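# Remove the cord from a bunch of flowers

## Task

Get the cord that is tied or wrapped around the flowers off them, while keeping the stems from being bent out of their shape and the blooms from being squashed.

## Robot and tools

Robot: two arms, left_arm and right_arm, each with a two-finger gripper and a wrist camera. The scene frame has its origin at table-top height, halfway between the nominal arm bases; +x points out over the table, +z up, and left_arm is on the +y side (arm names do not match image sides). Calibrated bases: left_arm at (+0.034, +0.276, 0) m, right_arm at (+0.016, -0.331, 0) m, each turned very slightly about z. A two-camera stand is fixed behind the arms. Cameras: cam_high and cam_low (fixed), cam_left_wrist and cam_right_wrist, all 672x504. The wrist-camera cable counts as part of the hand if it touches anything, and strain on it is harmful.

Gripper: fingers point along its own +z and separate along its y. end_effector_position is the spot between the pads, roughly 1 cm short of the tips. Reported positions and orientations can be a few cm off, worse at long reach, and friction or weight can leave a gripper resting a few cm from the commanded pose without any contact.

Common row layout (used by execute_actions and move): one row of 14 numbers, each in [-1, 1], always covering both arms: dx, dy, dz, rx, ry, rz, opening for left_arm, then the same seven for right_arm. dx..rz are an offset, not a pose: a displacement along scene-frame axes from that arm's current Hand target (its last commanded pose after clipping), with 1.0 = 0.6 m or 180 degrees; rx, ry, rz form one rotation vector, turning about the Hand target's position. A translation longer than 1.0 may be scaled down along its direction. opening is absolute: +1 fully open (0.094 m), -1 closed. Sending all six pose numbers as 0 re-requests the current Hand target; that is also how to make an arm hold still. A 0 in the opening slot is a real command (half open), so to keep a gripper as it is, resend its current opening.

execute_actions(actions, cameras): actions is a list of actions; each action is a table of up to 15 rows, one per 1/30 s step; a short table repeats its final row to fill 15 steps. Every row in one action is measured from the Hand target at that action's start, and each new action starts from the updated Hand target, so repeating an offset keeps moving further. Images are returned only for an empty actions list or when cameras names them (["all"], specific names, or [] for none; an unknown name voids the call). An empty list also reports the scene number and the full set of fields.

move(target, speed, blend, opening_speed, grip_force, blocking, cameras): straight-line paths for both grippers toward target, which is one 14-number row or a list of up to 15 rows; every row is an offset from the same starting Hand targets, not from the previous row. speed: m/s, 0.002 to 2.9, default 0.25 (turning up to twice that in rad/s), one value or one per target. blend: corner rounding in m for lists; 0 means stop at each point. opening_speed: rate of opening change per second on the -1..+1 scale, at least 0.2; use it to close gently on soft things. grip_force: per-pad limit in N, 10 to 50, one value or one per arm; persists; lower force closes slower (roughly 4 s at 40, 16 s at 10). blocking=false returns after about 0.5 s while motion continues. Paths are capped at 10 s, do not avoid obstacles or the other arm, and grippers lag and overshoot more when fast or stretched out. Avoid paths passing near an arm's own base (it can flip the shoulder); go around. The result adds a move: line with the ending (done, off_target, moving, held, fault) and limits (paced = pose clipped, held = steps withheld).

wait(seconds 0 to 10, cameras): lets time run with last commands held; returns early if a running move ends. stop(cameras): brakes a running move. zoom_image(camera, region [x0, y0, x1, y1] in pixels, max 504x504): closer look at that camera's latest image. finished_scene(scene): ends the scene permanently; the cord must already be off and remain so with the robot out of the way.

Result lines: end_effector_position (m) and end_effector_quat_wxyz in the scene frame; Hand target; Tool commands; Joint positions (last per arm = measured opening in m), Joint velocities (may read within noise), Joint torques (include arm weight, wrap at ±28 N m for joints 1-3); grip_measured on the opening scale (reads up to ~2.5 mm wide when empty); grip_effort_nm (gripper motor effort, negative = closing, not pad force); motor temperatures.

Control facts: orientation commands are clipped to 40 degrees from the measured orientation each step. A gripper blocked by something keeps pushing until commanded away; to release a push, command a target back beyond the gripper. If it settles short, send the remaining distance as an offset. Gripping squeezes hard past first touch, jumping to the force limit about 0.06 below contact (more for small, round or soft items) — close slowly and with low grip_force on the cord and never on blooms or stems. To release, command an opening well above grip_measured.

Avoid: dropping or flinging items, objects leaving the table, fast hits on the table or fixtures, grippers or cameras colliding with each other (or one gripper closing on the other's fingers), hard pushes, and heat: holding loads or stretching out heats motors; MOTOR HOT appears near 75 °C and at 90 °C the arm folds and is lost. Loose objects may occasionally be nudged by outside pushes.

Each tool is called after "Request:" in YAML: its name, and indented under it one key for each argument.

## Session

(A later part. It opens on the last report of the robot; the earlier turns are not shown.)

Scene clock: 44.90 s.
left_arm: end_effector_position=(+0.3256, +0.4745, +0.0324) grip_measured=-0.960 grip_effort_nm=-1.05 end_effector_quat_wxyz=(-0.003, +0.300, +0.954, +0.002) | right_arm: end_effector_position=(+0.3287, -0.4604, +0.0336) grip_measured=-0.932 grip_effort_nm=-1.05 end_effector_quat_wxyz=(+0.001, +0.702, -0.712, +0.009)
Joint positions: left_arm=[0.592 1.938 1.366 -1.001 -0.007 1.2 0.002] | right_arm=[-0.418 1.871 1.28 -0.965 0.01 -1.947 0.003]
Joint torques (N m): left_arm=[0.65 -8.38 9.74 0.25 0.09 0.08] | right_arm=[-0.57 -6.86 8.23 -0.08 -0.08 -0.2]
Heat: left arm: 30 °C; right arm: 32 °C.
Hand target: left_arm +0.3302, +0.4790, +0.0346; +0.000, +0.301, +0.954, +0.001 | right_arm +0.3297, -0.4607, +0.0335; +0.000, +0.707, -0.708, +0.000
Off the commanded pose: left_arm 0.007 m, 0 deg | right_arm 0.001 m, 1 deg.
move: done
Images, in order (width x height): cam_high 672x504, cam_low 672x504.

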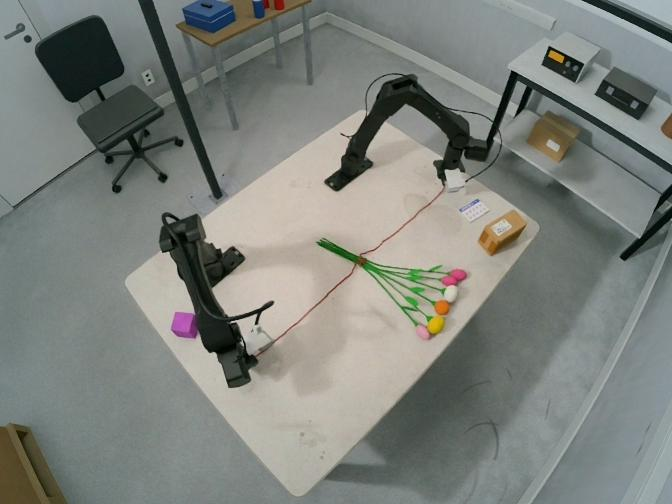

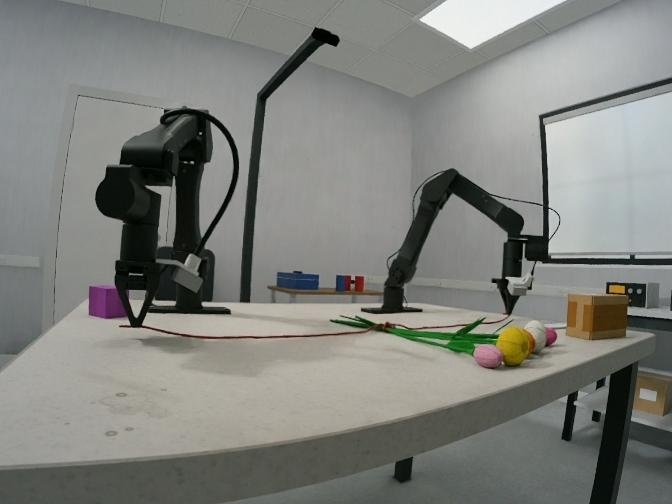

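Request:
move:
  target:
    - [0.0,0,-0.028,0,0,0,-1,0,0,-0.026,0,0,0,-1]
    - [0.0,0,-0.028,0,0,0,0,0,0,-0.026,0,0,0,0]
    - [0.0,0,0.15,0,0,0,0,0,0,0.15,0,0,0,0]
    - [0,0,0.15,0,0,0,0,0.04,0.82,0.15,0,0,0,0]
  speed: [0.05,0.05,0.1,0.25]
  cameras: ["all"]

Request:
zoom_image:
  camera: "cam_right_wrist"
  region: [236, 150, 436, 350]

Scene clock: 52.80 s.
left_arm: end_effector_position=(+0.3265, +0.4751, +0.1047) grip_measured=-0.002 grip_effort_nm=0.06 end_effector_quat_wxyz=(-0.019, +0.301, +0.953, -0.018) | right_arm: end_effector_position=(+0.3533, +0.0316, +0.1270) grip_measured=-0.002 grip_effort_nm=0.10 end_effector_quat_wxyz=(-0.069, +0.711, -0.700, +0.003)
Joint positions: left_arm=[0.592 1.939 1.659 -1.343 -0.007 1.202 0.047] | right_arm=[0.795 2.465 2.596 -1.564 0.009 -0.764 0.047]
Joint torques (N m): left_arm=[0.69 -12.57 9.85 0.15 0.09 0.07] | right_arm=[-0.4 -11.18 8.43 0.15 -0.1 0.08]
Heat: left arm: 30 °C; right arm: 32 °C.
Hand target: left_arm +0.3302, +0.4790, +0.1246; +0.000, +0.301, +0.954, +0.001 | right_arm +0.3538, +0.0313, +0.1237; +0.000, +0.707, -0.708, +0.000
Off the commanded pose: left_arm 0.021 m, 3 deg | right_arm 0.004 m, 8 deg.
joint sent to its limit (right arm) — joint 4 (wrist pitch), lower limit. The joint targets are off in orientation, not in position.
move: off_target (left_arm, right_arm)
camera_calibration:
cam_left_wrist: T_world_to_cam=[[-0.556875, -0.828976, 0.0518552, 0.568367], [-0.728872, 0.517658, 0.448079, -0.0180967], [-0.39829, 0.211728, -0.892489, 0.215617], [0, 0, 0, 1]] pos_world=[0.389197, 0.434878, 0.171072]
cam_right_wrist: T_world_to_cam=[[0.99343, 0.023374, 0.112031, -0.368448], [-0.018208, -0.93417, 0.356364, 0.0275591], [0.112985, -0.356062, -0.927607, 0.17824], [0, 0, 0, 1]] pos_world=[0.34639, 0.0978215, 0.196793]

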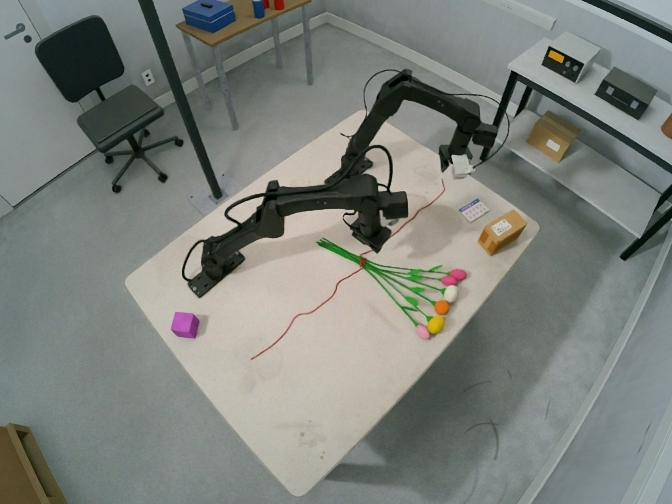

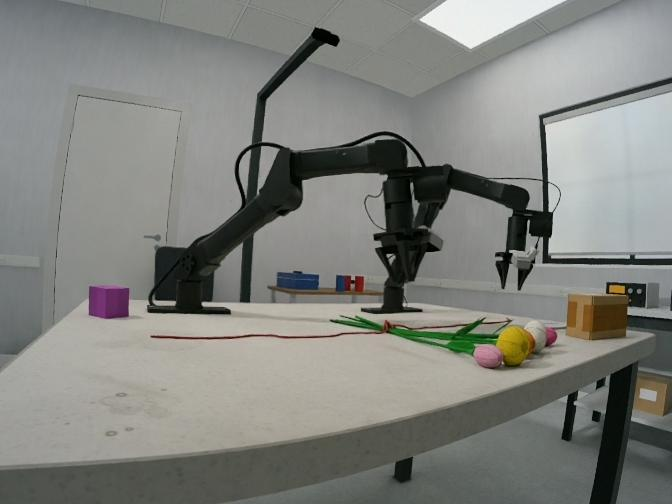

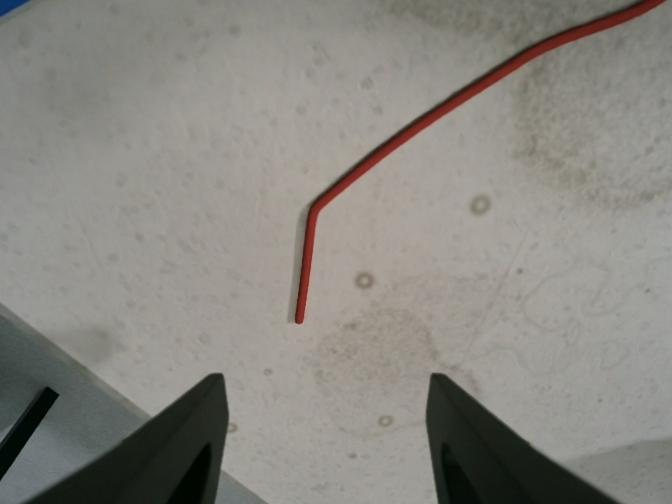

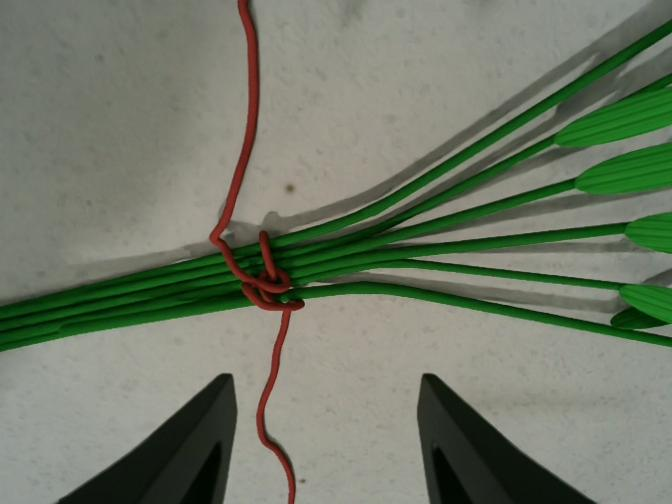

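Scaled by 2.520 from the camera's 672x504 image, which has a finer 960x720 frame.

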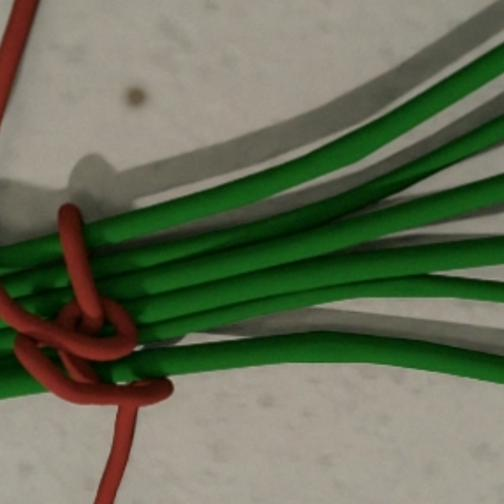

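Request:
zoom_image:
  camera: "cam_right_wrist"
  region: [200, 215, 320, 335]

Scaled by 4.200 from the camera's 672x504 image, which has a finer 960x720 frame.

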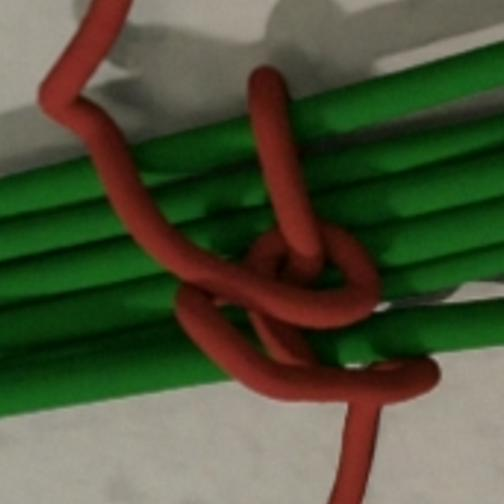

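Request:
move:
  target:
    - [0,0,0,0,0,0,0,-0.04,-0.55,0.02,0,0,0,0]
    - [0.008,-0.71,-0.015,0,0,-0.306,-0.4,-0.04,-0.55,0.02,0,0,0,0]
  speed: [0.3,0.25]
  cameras: ["cam_left_wrist","cam_high"]

Request:
zoom_image:
  camera: "cam_left_wrist"
  region: [200, 200, 440, 440]

Scene clock: 64.17 s.
left_arm: end_effector_position=(+0.3295, +0.0557, +0.1116) grip_measured=-0.398 grip_effort_nm=-0.11 end_effector_quat_wxyz=(-0.004, +0.711, +0.703, +0.002) | right_arm: end_effector_position=(+0.3353, -0.3025, +0.1316) grip_measured=-0.002 grip_effort_nm=0.10 end_effector_quat_wxyz=(+0.006, +0.700, -0.714, +0.005)
Joint positions: left_arm=[-0.644 1.956 1.711 -1.334 -0.005 0.936 0.028] | right_arm=[0.066 1.76 1.537 -1.351 0.015 -1.456 0.047]
Joint torques (N m): left_arm=[0.57 -9.02 10.29 0.28 0.07 -0.06] | right_arm=[0.46 -9.4 5.71 -0.01 -0.16 -0.18]
Heat: left arm: 30 °C; right arm: 31 °C.
Hand target: left_arm +0.3350, +0.0531, +0.1155; +0.000, +0.708, +0.707, +0.001 | right_arm +0.3298, -0.2987, +0.1357; +0.000, +0.707, -0.708, +0.000
Off the commanded pose: left_arm 0.007 m, 1 deg | right_arm 0.008 m, 1 deg.
move: done
camera_calibration:
cam_left_wrist: T_world_to_cam=[[-0.999924, -0.00786077, 0.00945435, 0.326959], [-0.00298122, 0.900994, 0.433822, -0.0608491], [-0.0119285, 0.433761, -0.900949, 0.172973], [0, 0, 0, 1]] pos_world=[0.328816, -0.0176341, 0.179146]
Images, in order (width x height): cam_high 672x504, cam_left_wrist 672x504.

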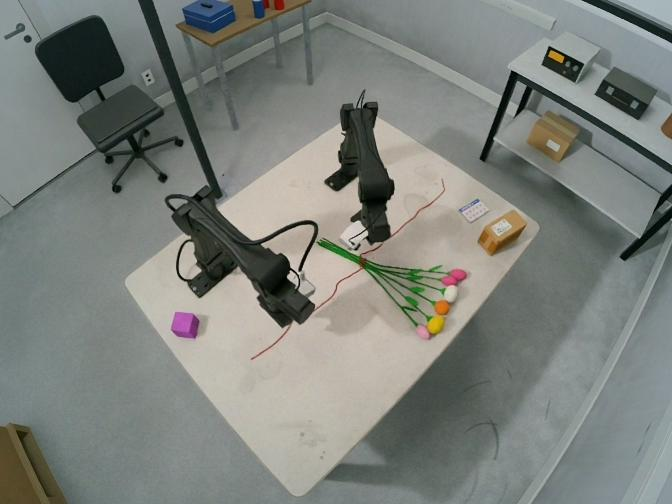

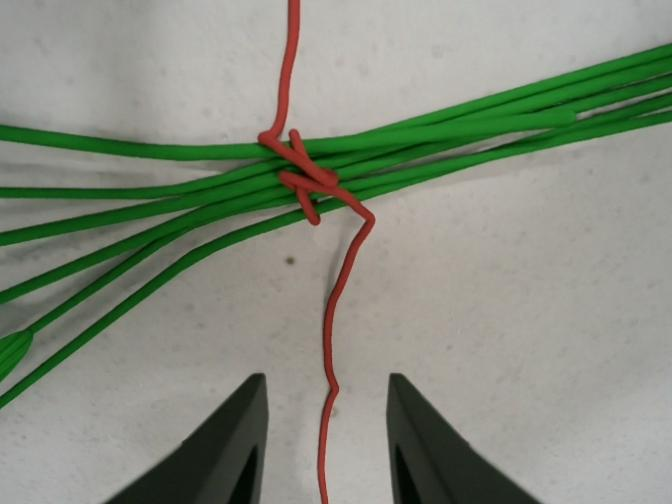

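Scaled by 2.100 from the camera's 672x504 image, which has a finer 960x720 frame.

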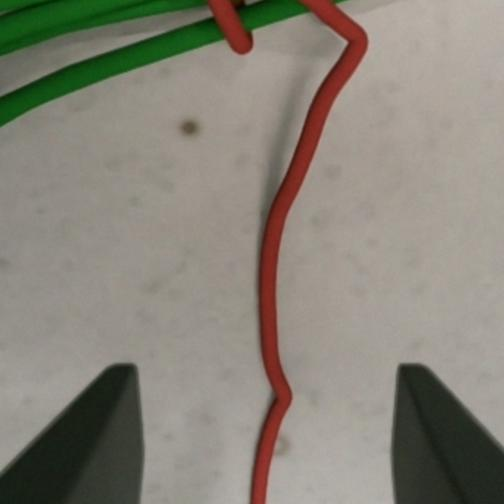

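Request:
move:
  target: [0.008,-0.005,-0.105,0,0,0,-0.7,0,0,0,0,0,0,0]
  speed: 0.1
  cameras: ["cam_left_wrist"]

Scene clock: 68.07 s.
left_arm: end_effector_position=(+0.3398, +0.0479, +0.0596) grip_measured=-0.699 grip_effort_nm=-0.11 end_effector_quat_wxyz=(+0.006, +0.711, +0.703, +0.004) | right_arm: end_effector_position=(+0.3353, -0.3025, +0.1316) grip_measured=-0.002 grip_effort_nm=0.11 end_effector_quat_wxyz=(+0.006, +0.700, -0.714, +0.005)
Joint positions: left_arm=[-0.644 2.006 1.575 -1.127 -0.005 0.936 0.014] | right_arm=[0.066 1.76 1.537 -1.351 0.015 -1.456 0.047]
Joint torques (N m): left_arm=[0.68 -9.47 6.42 0.53 0.07 -0.04] | right_arm=[0.39 -9.46 5.68 0.01 -0.19 -0.17]
Heat: left arm: 30 °C; right arm: 31 °C.
Hand target: left_arm +0.3398, +0.0501, +0.0525; +0.000, +0.708, +0.707, +0.001 | right_arm +0.3298, -0.2987, +0.1357; +0.000, +0.707, -0.708, +0.000
Off the commanded pose: left_arm 0.007 m, 1 deg | right_arm 0.008 m, 1 deg.
move: done
camera_calibration:
cam_left_wrist: T_world_to_cam=[[-0.999941, -0.00790136, -0.0074871, 0.338813], [-0.0103236, 0.906473, 0.422137, -0.0282824], [0.00345139, 0.42219, -0.906501, 0.12533], [0, 0, 0, 1]] pos_world=[0.338069, -0.0245986, 0.128087]
Images, in order (width x height): cam_left_wrist 672x504.

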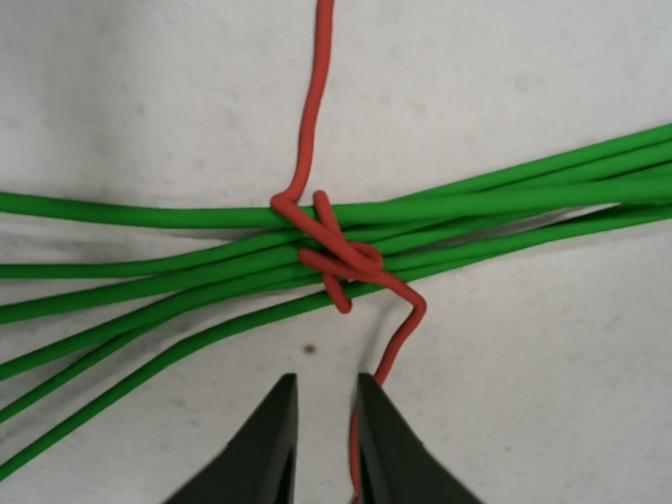

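Request:
move:
  target:
    - [-0.009,0.006,-0.035,0,0,0,-0.7,0,0,0,0,0,0,0]
    - [-0.009,0.006,-0.072,0,0,0,-0.7,0,0,0,0,0,0,0]
  speed: 0.06
  cameras: ["cam_left_wrist"]

Scene clock: 71.57 s.
left_arm: end_effector_position=(+0.3345, +0.0519, +0.0174) grip_measured=-0.699 grip_effort_nm=-0.11 end_effector_quat_wxyz=(+0.005, +0.711, +0.703, +0.003) | right_arm: end_effector_position=(+0.3353, -0.3025, +0.1316) grip_measured=-0.002 grip_effort_nm=0.11 end_effector_quat_wxyz=(+0.006, +0.700, -0.714, +0.005)
Joint positions: left_arm=[-0.644 2.027 1.433 -0.966 -0.005 0.936 0.014] | right_arm=[0.066 1.76 1.537 -1.351 0.015 -1.456 0.047]
Joint torques (N m): left_arm=[0.58 -9.22 6.12 0.62 0.07 -0.05] | right_arm=[0.39 -9.39 5.72 0 -0.14 -0.18]
Heat: left arm: 30 °C; right arm: 31 °C.
Hand target: left_arm +0.3344, +0.0538, +0.0093; +0.000, +0.708, +0.707, +0.001 | right_arm +0.3298, -0.2987, +0.1357; +0.000, +0.707, -0.708, +0.000
Off the commanded pose: left_arm 0.008 m, 1 deg | right_arm 0.008 m, 1 deg.
move: done
camera_calibration:
cam_left_wrist: T_world_to_cam=[[-0.999954, -0.00787356, -0.00539658, 0.333159], [-0.00941819, 0.905827, 0.423544, -0.0144443], [0.00155356, 0.423576, -0.905859, 0.085959], [0, 0, 0, 1]] pos_world=[0.332875, -0.0207029, 0.0857825]
Images, in order (width x height): cam_left_wrist 672x504.

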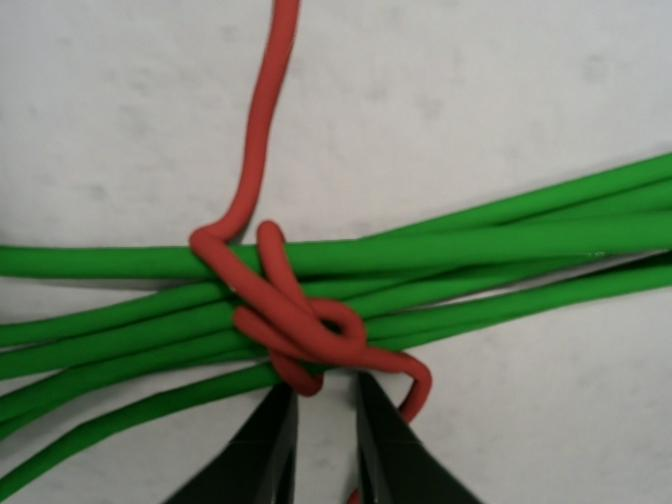

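Request:
move:
  target:
    - [0.003,-0.004,0,0,0,0,-0.7,0,0,0,0,0,0,0]
    - [0.003,-0.004,0,0,0,0,-1,0,0,0,0,0,0,0]
  speed: 0.03
  opening_speed: 0.3
  cameras: ["cam_left_wrist"]

Scene clock: 74.27 s.
left_arm: end_effector_position=(+0.3357, +0.0514, +0.0172) grip_measured=-0.985 grip_effort_nm=-0.82 end_effector_quat_wxyz=(+0.007, +0.711, +0.704, +0.004) | right_arm: end_effector_position=(+0.3353, -0.3025, +0.1316) grip_measured=-0.002 grip_effort_nm=0.11 end_effector_quat_wxyz=(+0.006, +0.700, -0.714, +0.005)
Joint positions: left_arm=[-0.644 2.028 1.433 -0.96 -0.007 0.934 0.001] | right_arm=[0.066 1.76 1.537 -1.351 0.015 -1.456 0.047]
Joint torques (N m): left_arm=[0.39 -8.65 7.27 0.53 0.08 -0.08] | right_arm=[0.46 -9.48 5.61 0.01 -0.16 -0.18]
Heat: left arm: 30 °C; right arm: 31 °C.
Hand target: left_arm +0.3362, +0.0514, +0.0093; +0.000, +0.708, +0.707, +0.001 | right_arm +0.3298, -0.2987, +0.1357; +0.000, +0.707, -0.708, +0.000
Off the commanded pose: left_arm 0.008 m, 1 deg | right_arm 0.008 m, 1 deg.
move: done
camera_calibration:
cam_left_wrist: T_world_to_cam=[[-0.999902, -0.00985487, -0.00993238, 0.334475], [-0.0131266, 0.906461, 0.422085, -0.01262], [0.00484373, 0.422174, -0.906502, 0.0848765], [0, 0, 0, 1]] pos_world=[0.333866, -0.0210969, 0.0855895]
Images, in order (width x height): cam_left_wrist 672x504.

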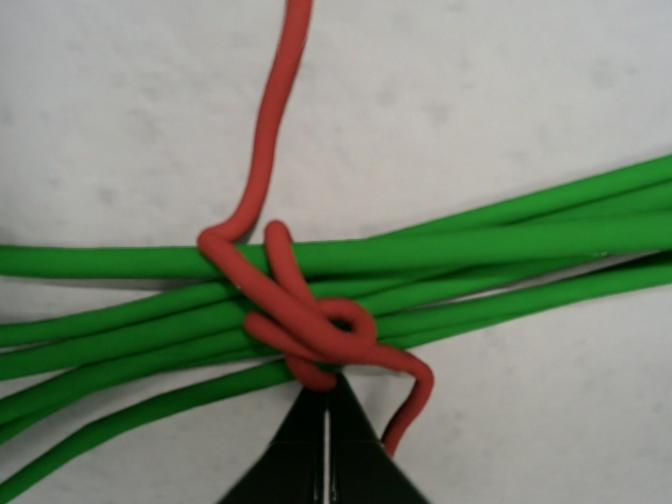

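Request:
move:
  target:
    - [0.002,0,0.01,0,0,0,-0.7,0,0,0,0,0,0,0]
    - [0,-0.017,0.01,0,0,0,-0.7,0,0,0,0,0,0,0]
    - [0,-0.017,0.002,0,0,0,-0.7,0,0,0,0,0,0,0]
    - [0,-0.017,0.002,0,0,0,-1,0,0,0,0,0,0,0]
  speed: 0.03
  opening_speed: 0.3
  cameras: ["cam_left_wrist"]

Scene clock: 78.50 s.
left_arm: end_effector_position=(+0.3357, +0.0497, +0.0170) grip_measured=-0.985 grip_effort_nm=-0.82 end_effector_quat_wxyz=(+0.001, +0.706, +0.708, +0.009) | right_arm: end_effector_position=(+0.3353, -0.3025, +0.1316) grip_measured=-0.002 grip_effort_nm=0.10 end_effector_quat_wxyz=(+0.006, +0.700, -0.714, +0.005)
Joint positions: left_arm=[-0.652 2.042 1.452 -0.977 -0.017 0.913 0.001] | right_arm=[0.066 1.76 1.537 -1.351 0.015 -1.456 0.047]
Joint torques (N m): left_arm=[-0.84 -8.21 8.57 0.5 0.16 -0.07] | right_arm=[0.43 -9.35 5.63 0 -0.17 -0.19]
Motor temperatures (°C): left_arm=[20 28 30 24 19 23 23] | right_arm=[22 31 31 25 23 23 21]
Heat: left arm: 30 °C; right arm: 31 °C.
Hand target: left_arm +0.3362, +0.0411, +0.0105; +0.000, +0.708, +0.707, +0.001 | right_arm +0.3298, -0.2987, +0.1357; +0.000, +0.707, -0.708, +0.000
Off the commanded pose: left_arm 0.011 m, 1 deg | right_arm 0.008 m, 1 deg.
move: off_target (left_arm); target 4's new opening was sent with left_arm's hand 0.012 m and 1 deg from that target
camera_calibration:
cam_left_wrist: T_world_to_cam=[[-0.99971, -0.0227808, -0.00779907, 0.334918], [-0.0239054, 0.900192, 0.434837, -0.00727356], [-0.00288529, 0.434897, -0.900475, 0.0873808], [0, 0, 0, 1]] pos_world=[0.334899, -0.0238244, 0.0844592]
Images, in order (width x height): cam_left_wrist 672x504.

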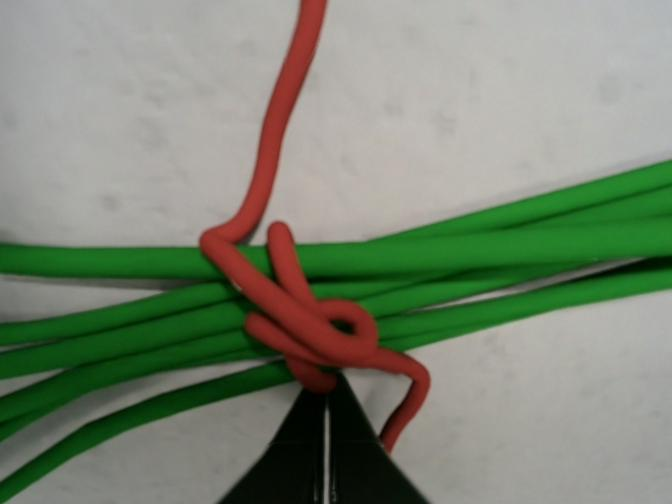

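Request:
move:
  target:
    - [0,0.008,0.0,0,0,0,-0.7,0,0,0,0,0,0,0]
    - [0,0.008,0.02,0,0,0,-0.7,0,0,0,0,0,0,0]
    - [-0.001,-0.006,0.02,0,0,0,-0.7,0,0,0,0,0,0,0]
  speed: 0.04
  cameras: ["cam_left_wrist"]

Scene clock: 81.73 s.
left_arm: end_effector_position=(+0.3336, +0.0450, +0.0227) grip_measured=-0.702 grip_effort_nm=0.06 end_effector_quat_wxyz=(+0.000, +0.707, +0.707, +0.006) | right_arm: end_effector_position=(+0.3353, -0.3025, +0.1316) grip_measured=-0.002 grip_effort_nm=0.10 end_effector_quat_wxyz=(+0.006, +0.700, -0.714, +0.005)
Joint positions: left_arm=[-0.664 2.042 1.476 -1.004 -0.013 0.906 0.014] | right_arm=[0.066 1.76 1.537 -1.351 0.015 -1.456 0.047]
Joint torques (N m): left_arm=[-0.53 -8.92 9.72 0.3 0.14 -0.09] | right_arm=[0.34 -9.4 5.61 -0.01 -0.16 -0.19]
Heat: left arm: 30 °C; right arm: 31 °C.
Hand target: left_arm +0.3355, +0.0374, +0.0225; +0.000, +0.708, +0.707, +0.001 | right_arm +0.3298, -0.2987, +0.1357; +0.000, +0.707, -0.708, +0.000
Off the commanded pose: left_arm 0.008 m, 1 deg | right_arm 0.008 m, 1 deg.
move: done
camera_calibration:
cam_left_wrist: T_world_to_cam=[[-0.999817, -0.0189466, -0.00282331, 0.33266], [-0.0182973, 0.90095, 0.433537, -0.00742887], [-0.00567041, 0.43351, -0.901131, 0.0955443], [0, 0, 0, 1]] pos_world=[0.333005, -0.0284236, 0.0902579]
Images, in order (width x height): cam_left_wrist 672x504.

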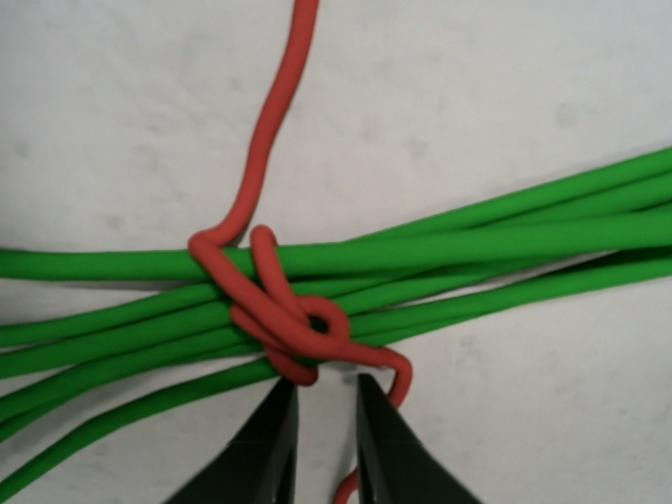

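Request:
move:
  target:
    - [0.008,-0.016,0.003,0,0,0,-0.7,0,0,0,0,0,0,0]
    - [0.008,-0.016,-0.013,0,0,0,-0.7,0,0,0,0,0,0,0]
  speed: 0.04
  cameras: ["cam_left_wrist"]

Scene clock: 83.87 s.
left_arm: end_effector_position=(+0.3382, +0.0359, +0.0187) grip_measured=-0.702 grip_effort_nm=0.05 end_effector_quat_wxyz=(-0.006, +0.707, +0.707, +0.006) | right_arm: end_effector_position=(+0.3353, -0.3025, +0.1316) grip_measured=-0.002 grip_effort_nm=0.10 end_effector_quat_wxyz=(+0.006, +0.700, -0.714, +0.005)
Joint positions: left_arm=[-0.675 2.091 1.534 -1.025 -0.013 0.894 0.014] | right_arm=[0.066 1.76 1.537 -1.351 0.015 -1.456 0.047]
Joint torques (N m): left_arm=[-0.62 -9.62 8.05 0.61 0.12 -0.05] | right_arm=[0.29 -9.4 5.64 0.01 -0.16 -0.15]
Heat: left arm: 30 °C; right arm: 31 °C.
Hand target: left_arm +0.3405, +0.0279, +0.0147; +0.000, +0.708, +0.707, +0.001 | right_arm +0.3298, -0.2987, +0.1357; +0.000, +0.707, -0.708, +0.000
Off the commanded pose: left_arm 0.009 m, 1 deg | right_arm 0.008 m, 1 deg.
move: done
camera_calibration:
cam_left_wrist: T_world_to_cam=[[-0.999786, -0.0197229, 0.00621284, 0.336878], [-0.0149739, 0.897739, 0.440273, 0.0013809], [-0.014261, 0.440086, -0.897842, 0.0984978], [0, 0, 0, 1]] pos_world=[0.338231, -0.037943, 0.0857345]
Images, in order (width x height): cam_left_wrist 672x504.

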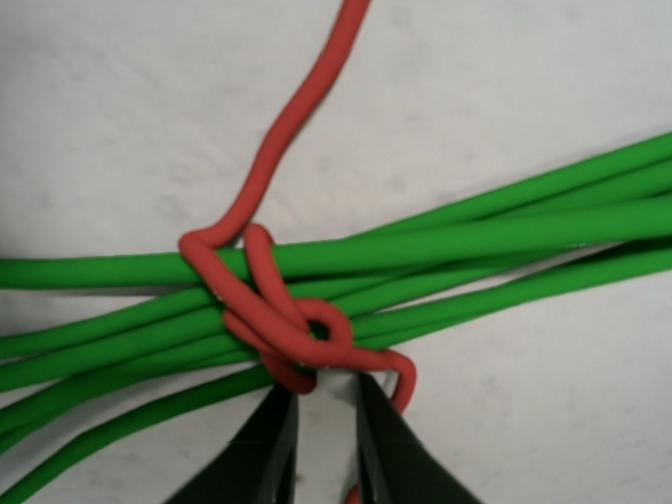

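Request:
move:
  target:
    - [0,0.008,0.01,0,0,0,-0.7,0,0,0,0,0,0,0]
    - [0,0.01,0.04,0,0,0,-0.7,0,0,0,0,0,0,0]
    - [0.002,-0.012,0.04,0,0,0,-0.7,0,0,0,0,0,0,0]
  speed: 0.05
  cameras: ["cam_left_wrist","cam_low"]

Request:
zoom_image:
  camera: "cam_low"
  region: [320, 270, 440, 350]

Scene clock: 87.43 s.
left_arm: end_effector_position=(+0.3398, +0.0275, +0.0363) grip_measured=-0.702 grip_effort_nm=0.06 end_effector_quat_wxyz=(-0.003, +0.708, +0.706, +0.006) | right_arm: end_effector_position=(+0.3353, -0.3025, +0.1316) grip_measured=-0.002 grip_effort_nm=0.11 end_effector_quat_wxyz=(+0.006, +0.700, -0.714, +0.005)
Joint positions: left_arm=[-0.689 2.091 1.607 -1.092 -0.013 0.882 0.014] | right_arm=[0.066 1.76 1.537 -1.351 0.015 -1.456 0.047]
Joint torques (N m): left_arm=[-0.46 -10.06 9.63 0.25 0.11 -0.07] | right_arm=[0.39 -9.37 5.65 -0.01 -0.16 -0.18]
Heat: left arm: 30 °C; right arm: 31 °C.
Hand target: left_arm +0.3415, +0.0208, +0.0386; +0.000, +0.708, +0.707, +0.001 | right_arm +0.3298, -0.2987, +0.1357; +0.000, +0.707, -0.708, +0.000
Off the commanded pose: left_arm 0.007 m, 1 deg | right_arm 0.008 m, 1 deg.
move: done
camera_calibration:
cam_left_wrist: T_world_to_cam=[[-0.999847, -0.0174411, 0.00160091, 0.338291], [-0.0149882, 0.899342, 0.436989, 0.00128489], [-0.00906132, 0.436898, -0.899466, 0.116457], [0, 0, 0, 1]] pos_world=[0.339314, -0.0461353, 0.103646]
Images, in order (width x height): cam_low 672x504, cam_left_wrist 672x504.

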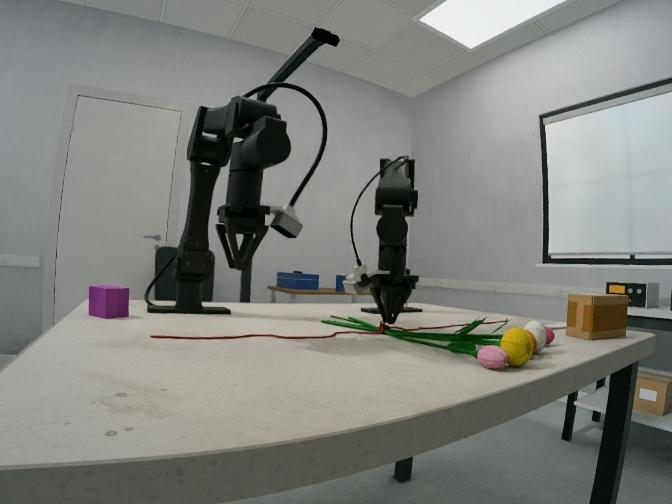

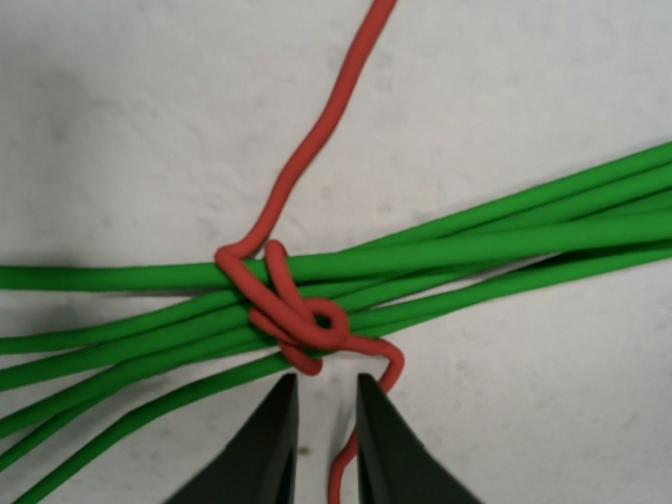

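Scaled by 4.200 from the camera's 672x504 image, which has a finer 960x720 frame.

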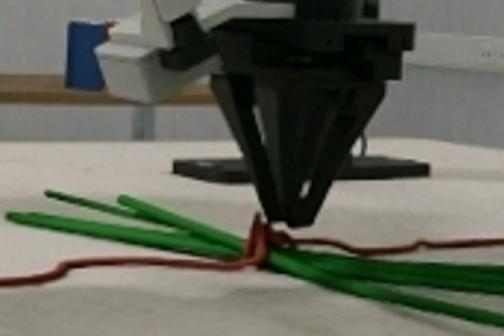

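Request:
move:
  target:
    - [0.006,0,-0.013,0,0,0,-0.7,0,0,0,0,0,0,0]
    - [0.006,0,-0.026,0,0,0,-0.7,0,0,0,0,0,0,0]
  speed: 0.04
  cameras: ["cam_left_wrist","cam_low"]

Request:
zoom_image:
  camera: "cam_low"
  region: [340, 280, 420, 340]

Scene clock: 90.47 s.
left_arm: end_effector_position=(+0.3434, +0.0245, +0.0281) grip_measured=-0.702 grip_effort_nm=0.06 end_effector_quat_wxyz=(-0.001, +0.708, +0.706, +0.006) | right_arm: end_effector_position=(+0.3353, -0.3025, +0.1316) grip_measured=-0.002 grip_effort_nm=0.10 end_effector_quat_wxyz=(+0.006, +0.700, -0.714, +0.005)
Joint positions: left_arm=[-0.689 2.113 1.607 -1.065 -0.013 0.882 0.014] | right_arm=[0.066 1.76 1.537 -1.351 0.015 -1.456 0.047]
Joint torques (N m): left_arm=[0.08 -9.92 7.77 0.55 0.13 0] | right_arm=[0.44 -9.37 5.56 0 -0.17 -0.17]
Heat: left arm: 30 °C; right arm: 31 °C.
Hand target: left_arm +0.3451, +0.0207, +0.0231; +0.000, +0.708, +0.707, +0.001 | right_arm +0.3298, -0.2987, +0.1357; +0.000, +0.707, -0.708, +0.000
Off the commanded pose: left_arm 0.007 m, 1 deg | right_arm 0.008 m, 1 deg.
move: done
camera_calibration:
cam_left_wrist: T_world_to_cam=[[-0.999847, -0.017408, -0.00188051, 0.34198], [-0.0164976, 0.900647, 0.434239, 0.00818245], [-0.00586556, 0.434203, -0.900796, 0.10942], [0, 0, 0, 1]] pos_world=[0.342704, -0.048927, 0.0956555]
Images, in order (width x height): cam_low 672x504, cam_left_wrist 672x504.

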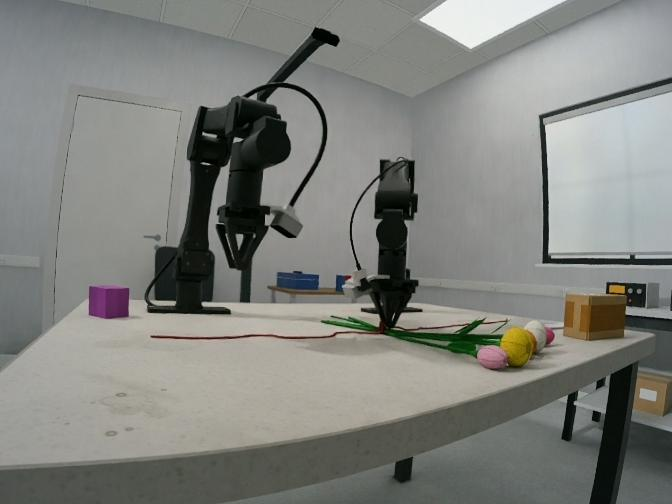

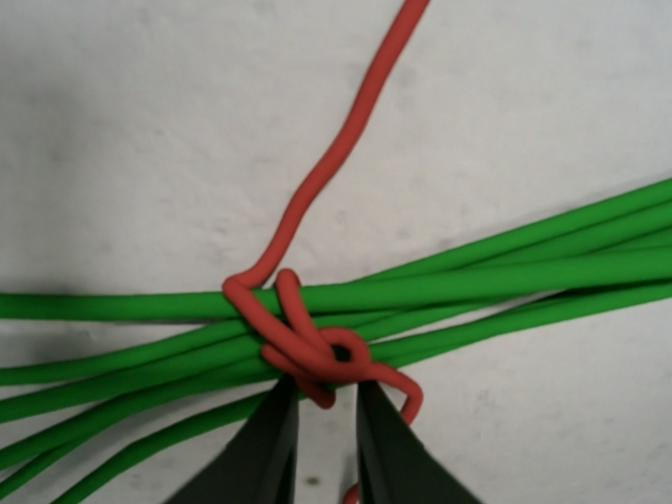

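Scaled by 6.300 from the camera's 672x504 image, which has a finer 960x720 frame.

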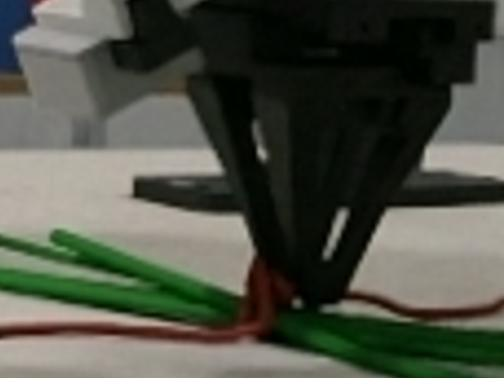

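Request:
move:
  target:
    - [0,0,-0.014,0,0,0,-0.7,0,0,0,0,0,0,0]
    - [0,0,-0.014,0,0,0,-1,0,0,0,0,0,0,0]
  speed: 0.03
  opening_speed: 0.3
  cameras: ["cam_left_wrist"]

Scene clock: 93.07 s.
left_arm: end_effector_position=(+0.3486, +0.0202, +0.0267) grip_measured=-0.953 grip_effort_nm=-1.01 end_effector_quat_wxyz=(+0.011, +0.708, +0.706, +0.007) | right_arm: end_effector_position=(+0.3353, -0.3025, +0.1316) grip_measured=-0.002 grip_effort_nm=0.11 end_effector_quat_wxyz=(+0.006, +0.700, -0.714, +0.005)
Joint positions: left_arm=[-0.689 2.116 1.607 -1.037 -0.012 0.882 0.002] | right_arm=[0.066 1.76 1.537 -1.351 0.015 -1.456 0.047]
Joint torques (N m): left_arm=[0.1 -9.52 6.26 0.59 0.11 0] | right_arm=[0.36 -9.44 5.65 0.02 -0.18 -0.16]
Heat: left arm: 30 °C; right arm: 31 °C.
Hand target: left_arm +0.3451, +0.0207, +0.0146; +0.000, +0.708, +0.707, +0.001 | right_arm +0.3298, -0.2987, +0.1357; +0.000, +0.707, -0.708, +0.000
Off the commanded pose: left_arm 0.013 m, 1 deg | right_arm 0.008 m, 1 deg.
move: off_target (left_arm); target 2's new opening was sent with left_arm's hand 0.012 m and 1 deg from that target
camera_calibration:
cam_left_wrist: T_world_to_cam=[[-0.999642, -0.0176003, -0.0201673, 0.347434], [-0.0244411, 0.907379, 0.419602, 0.0157886], [0.0109142, 0.419944, -0.907484, 0.104709], [0, 0, 0, 1]] pos_world=[0.346553, -0.0521832, 0.0954034]
Images, in order (width x height): cam_left_wrist 672x504.

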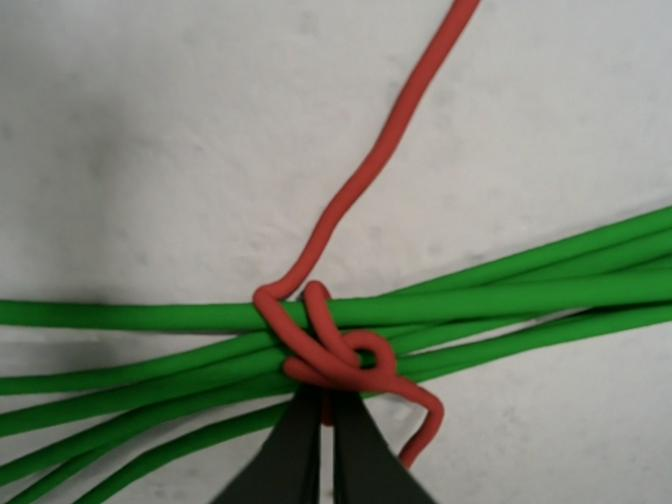

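Request:
move:
  target: [0,0.08,0.05,0,0,0,-1,0,0,0,0,0,0,0]
  speed: 0.03
  cameras: ["cam_left_wrist","cam_high"]

Request:
zoom_image:
  camera: "cam_left_wrist"
  region: [200, 150, 450, 420]

Scene clock: 96.67 s.
left_arm: end_effector_position=(+0.3469, +0.0638, +0.0317) grip_measured=-0.956 grip_effort_nm=-1.05 end_effector_quat_wxyz=(-0.008, +0.708, +0.707, -0.002) | right_arm: end_effector_position=(+0.3353, -0.3025, +0.1316) grip_measured=-0.002 grip_effort_nm=0.10 end_effector_quat_wxyz=(+0.006, +0.700, -0.714, +0.005)
Joint positions: left_arm=[-0.596 2.047 1.521 -1.062 0.001 0.973 0.002] | right_arm=[0.066 1.76 1.537 -1.351 0.015 -1.456 0.047]
Joint torques (N m): left_arm=[0.7 -14.12 5.97 0.2 -0.03 0.08] | right_arm=[0.43 -9.42 5.61 0.01 -0.15 -0.19]
Heat: left arm: 30 °C; right arm: 31 °C.
Hand target: left_arm +0.3451, +0.0688, +0.0446; +0.000, +0.708, +0.707, +0.001 | right_arm +0.3298, -0.2987, +0.1357; +0.000, +0.707, -0.708, +0.000
Off the commanded pose: left_arm 0.014 m, 1 deg | right_arm 0.008 m, 1 deg.
move: off_target (left_arm)
camera_calibration:
cam_left_wrist: T_world_to_cam=[[-0.999616, -0.0186635, 0.0204726, 0.345425], [-0.00793911, 0.901003, 0.43374, -0.031701], [-0.026541, 0.433411, -0.900806, 0.10275], [0, 0, 0, 1]] pos_world=[0.347768, -0.00952351, 0.0992363]
Images, in order (width x height): cam_high 672x504, cam_left_wrist 672x504.

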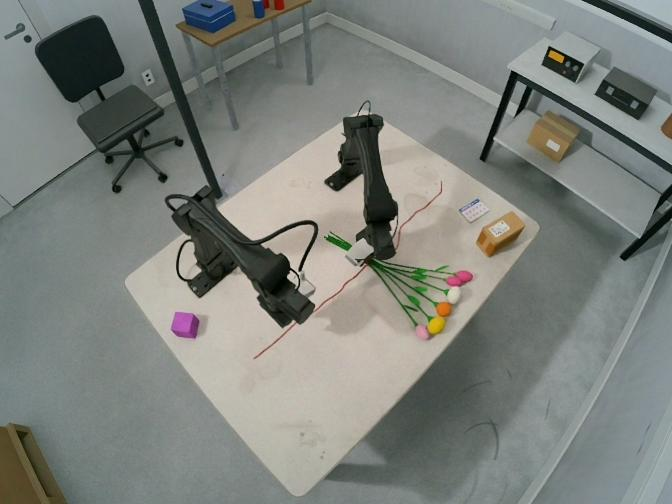

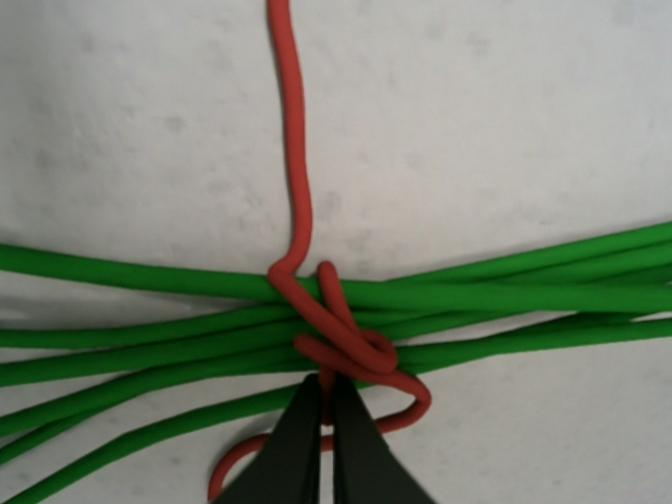

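Scaled by 1.867 from the camera's 672x504 image, which has a finer 960x720 frame.

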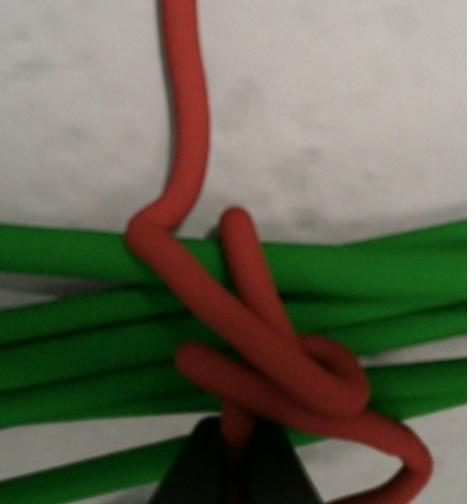

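Request:
move:
  target: [0,-0.02,0.13,0,0,0,-1,0,0,0,0,0,0,0]
  speed: 0.06
  cameras: ["cam_left_wrist","cam_high","cam_low"]

Request:
zoom_image:
  camera: "cam_low"
  region: [320, 240, 560, 380]

Scene clock: 109.10 s.
left_arm: end_effector_position=(+0.3416, +0.0623, +0.1019) grip_measured=-0.956 grip_effort_nm=-1.06 end_effector_quat_wxyz=(-0.027, +0.707, +0.707, -0.005) | right_arm: end_effector_position=(+0.3353, -0.3025, +0.1316) grip_measured=-0.002 grip_effort_nm=0.10 end_effector_quat_wxyz=(+0.006, +0.700, -0.714, +0.005)
Joint positions: left_arm=[-0.608 2.029 1.776 -1.372 0 0.961 0.002] | right_arm=[0.066 1.76 1.537 -1.351 0.015 -1.456 0.047]
Joint torques (N m): left_arm=[-0.61 -13.3 10.06 0.18 0 -0.07] | right_arm=[0.35 -9.43 5.71 -0.02 -0.16 -0.18]
Motor temperatures (°C): left_arm=[20 33 30 23 19 22 24] | right_arm=[21 32 31 25 22 23 20]
Heat: left arm: 33 °C; right arm: 32 °C.
Hand target: left_arm +0.3451, +0.0568, +0.1227; +0.000, +0.708, +0.707, +0.001 | right_arm +0.3298, -0.2987, +0.1357; +0.000, +0.707, -0.708, +0.000
Off the commanded pose: left_arm 0.022 m, 3 deg | right_arm 0.008 m, 1 deg.
move: off_target (left_arm)
camera_calibration:
cam_left_wrist: T_world_to_cam=[[-0.998503, -0.0205878, 0.0506794, 0.335278], [0.00465006, 0.891171, 0.453643, -0.0665816], [-0.0545036, 0.4532, -0.889741, 0.173699], [0, 0, 0, 1]] pos_world=[0.344553, -0.0124821, 0.16776]
Images, in order (width x height): cam_high 672x504, cam_low 672x504, cam_left_wrist 672x504.

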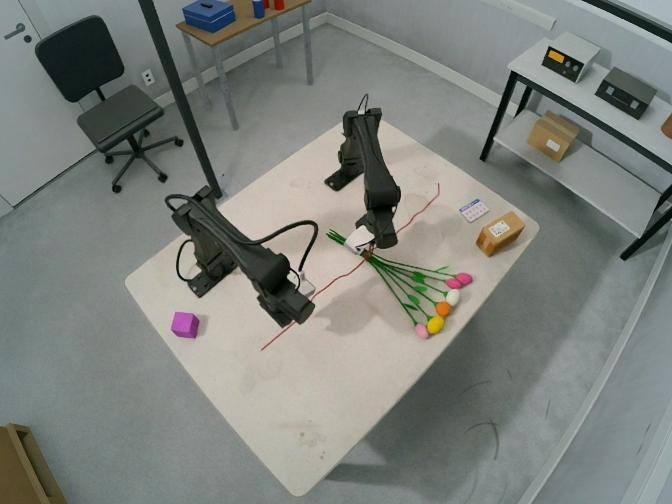

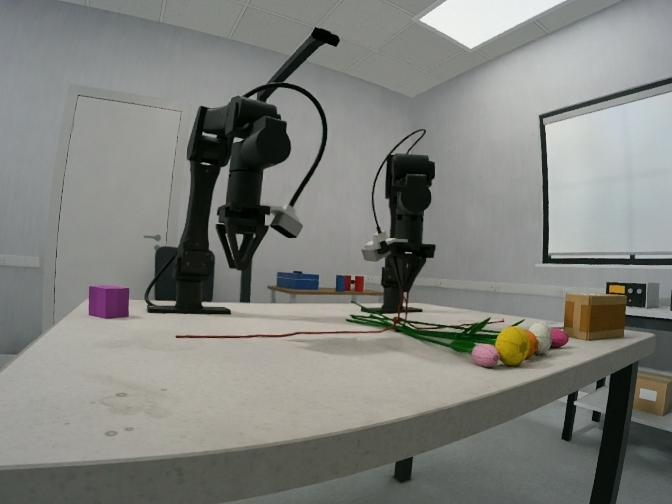

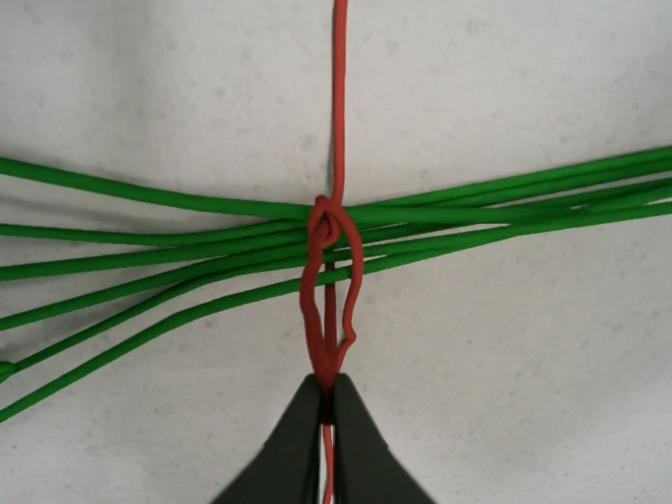

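Scaled by 2.100 from the camera's 672x504 image, which has a finer 960x720 frame.

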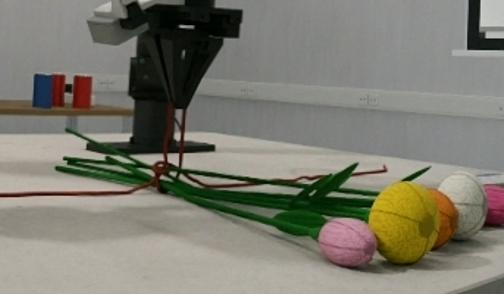

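Request:
move:
  target: [0,0.12,0.2,0,0,0,-1,0,0,0,0,0,0,0]
  speed: 0.06
  cameras: ["cam_left_wrist","cam_high","cam_low"]

Request:
zoom_image:
  camera: "cam_low"
  region: [320, 200, 560, 380]

Scene clock: 112.77 s.
left_arm: end_effector_position=(+0.3438, +0.1265, +0.2210) grip_measured=-0.956 grip_effort_nm=-1.05 end_effector_quat_wxyz=(+0.063, +0.706, +0.705, +0.022) | right_arm: end_effector_position=(+0.3353, -0.3025, +0.1316) grip_measured=-0.002 grip_effort_nm=0.10 end_effector_quat_wxyz=(+0.006, +0.700, -0.714, +0.005)
Joint positions: left_arm=[-0.451 1.787 1.924 -1.573 0 1.119 0.002] | right_arm=[0.066 1.76 1.537 -1.351 0.015 -1.456 0.047]
Joint torques (N m): left_arm=[0.69 -10.99 10.37 0.59 0.02 0.05] | right_arm=[0.42 -9.37 5.63 -0.01 -0.17 -0.18]
Heat: left arm: 33 °C; right arm: 32 °C.
Hand target: left_arm +0.3451, +0.1288, +0.2427; +0.000, +0.708, +0.707, +0.001 | right_arm +0.3298, -0.2987, +0.1357; +0.000, +0.707, -0.708, +0.000
Off the commanded pose: left_arm 0.022 m, 8 deg | right_arm 0.008 m, 1 deg.
joint sent to its limit (left arm) — joint 4 (wrist pitch), lower limit. The joint targets are off in orientation, not in position.
move: off_target (left_arm)
camera_calibration:
cam_left_wrist: T_world_to_cam=[[-0.993319, -0.0212944, -0.113421, 0.36739], [-0.0618254, 0.928081, 0.367209, -0.14053], [0.0974448, 0.371768, -0.923197, 0.216203], [0, 0, 0, 1]] pos_world=[0.33518, 0.0578689, 0.292872]
Images, in order (width x height): cam_high 672x504, cam_low 672x504, cam_left_wrist 672x504.

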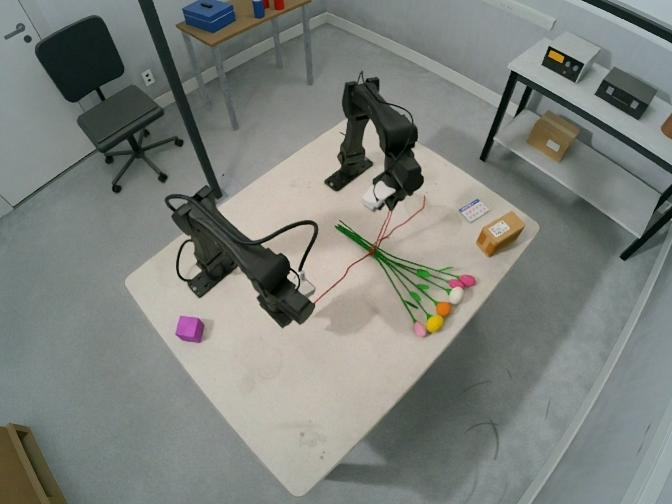

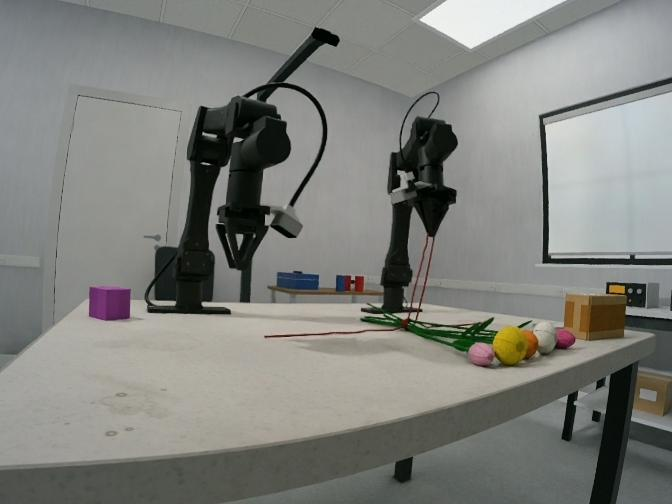

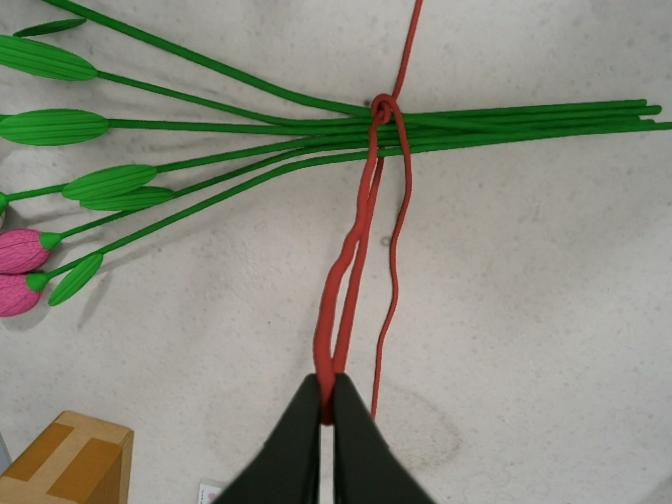

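Scaled by 2.100 from the camera's 672x504 image, which has a finer 960x720 frame.

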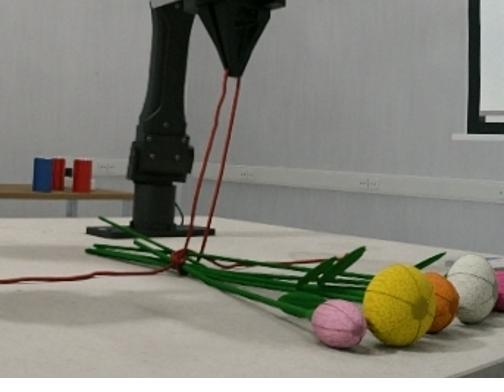

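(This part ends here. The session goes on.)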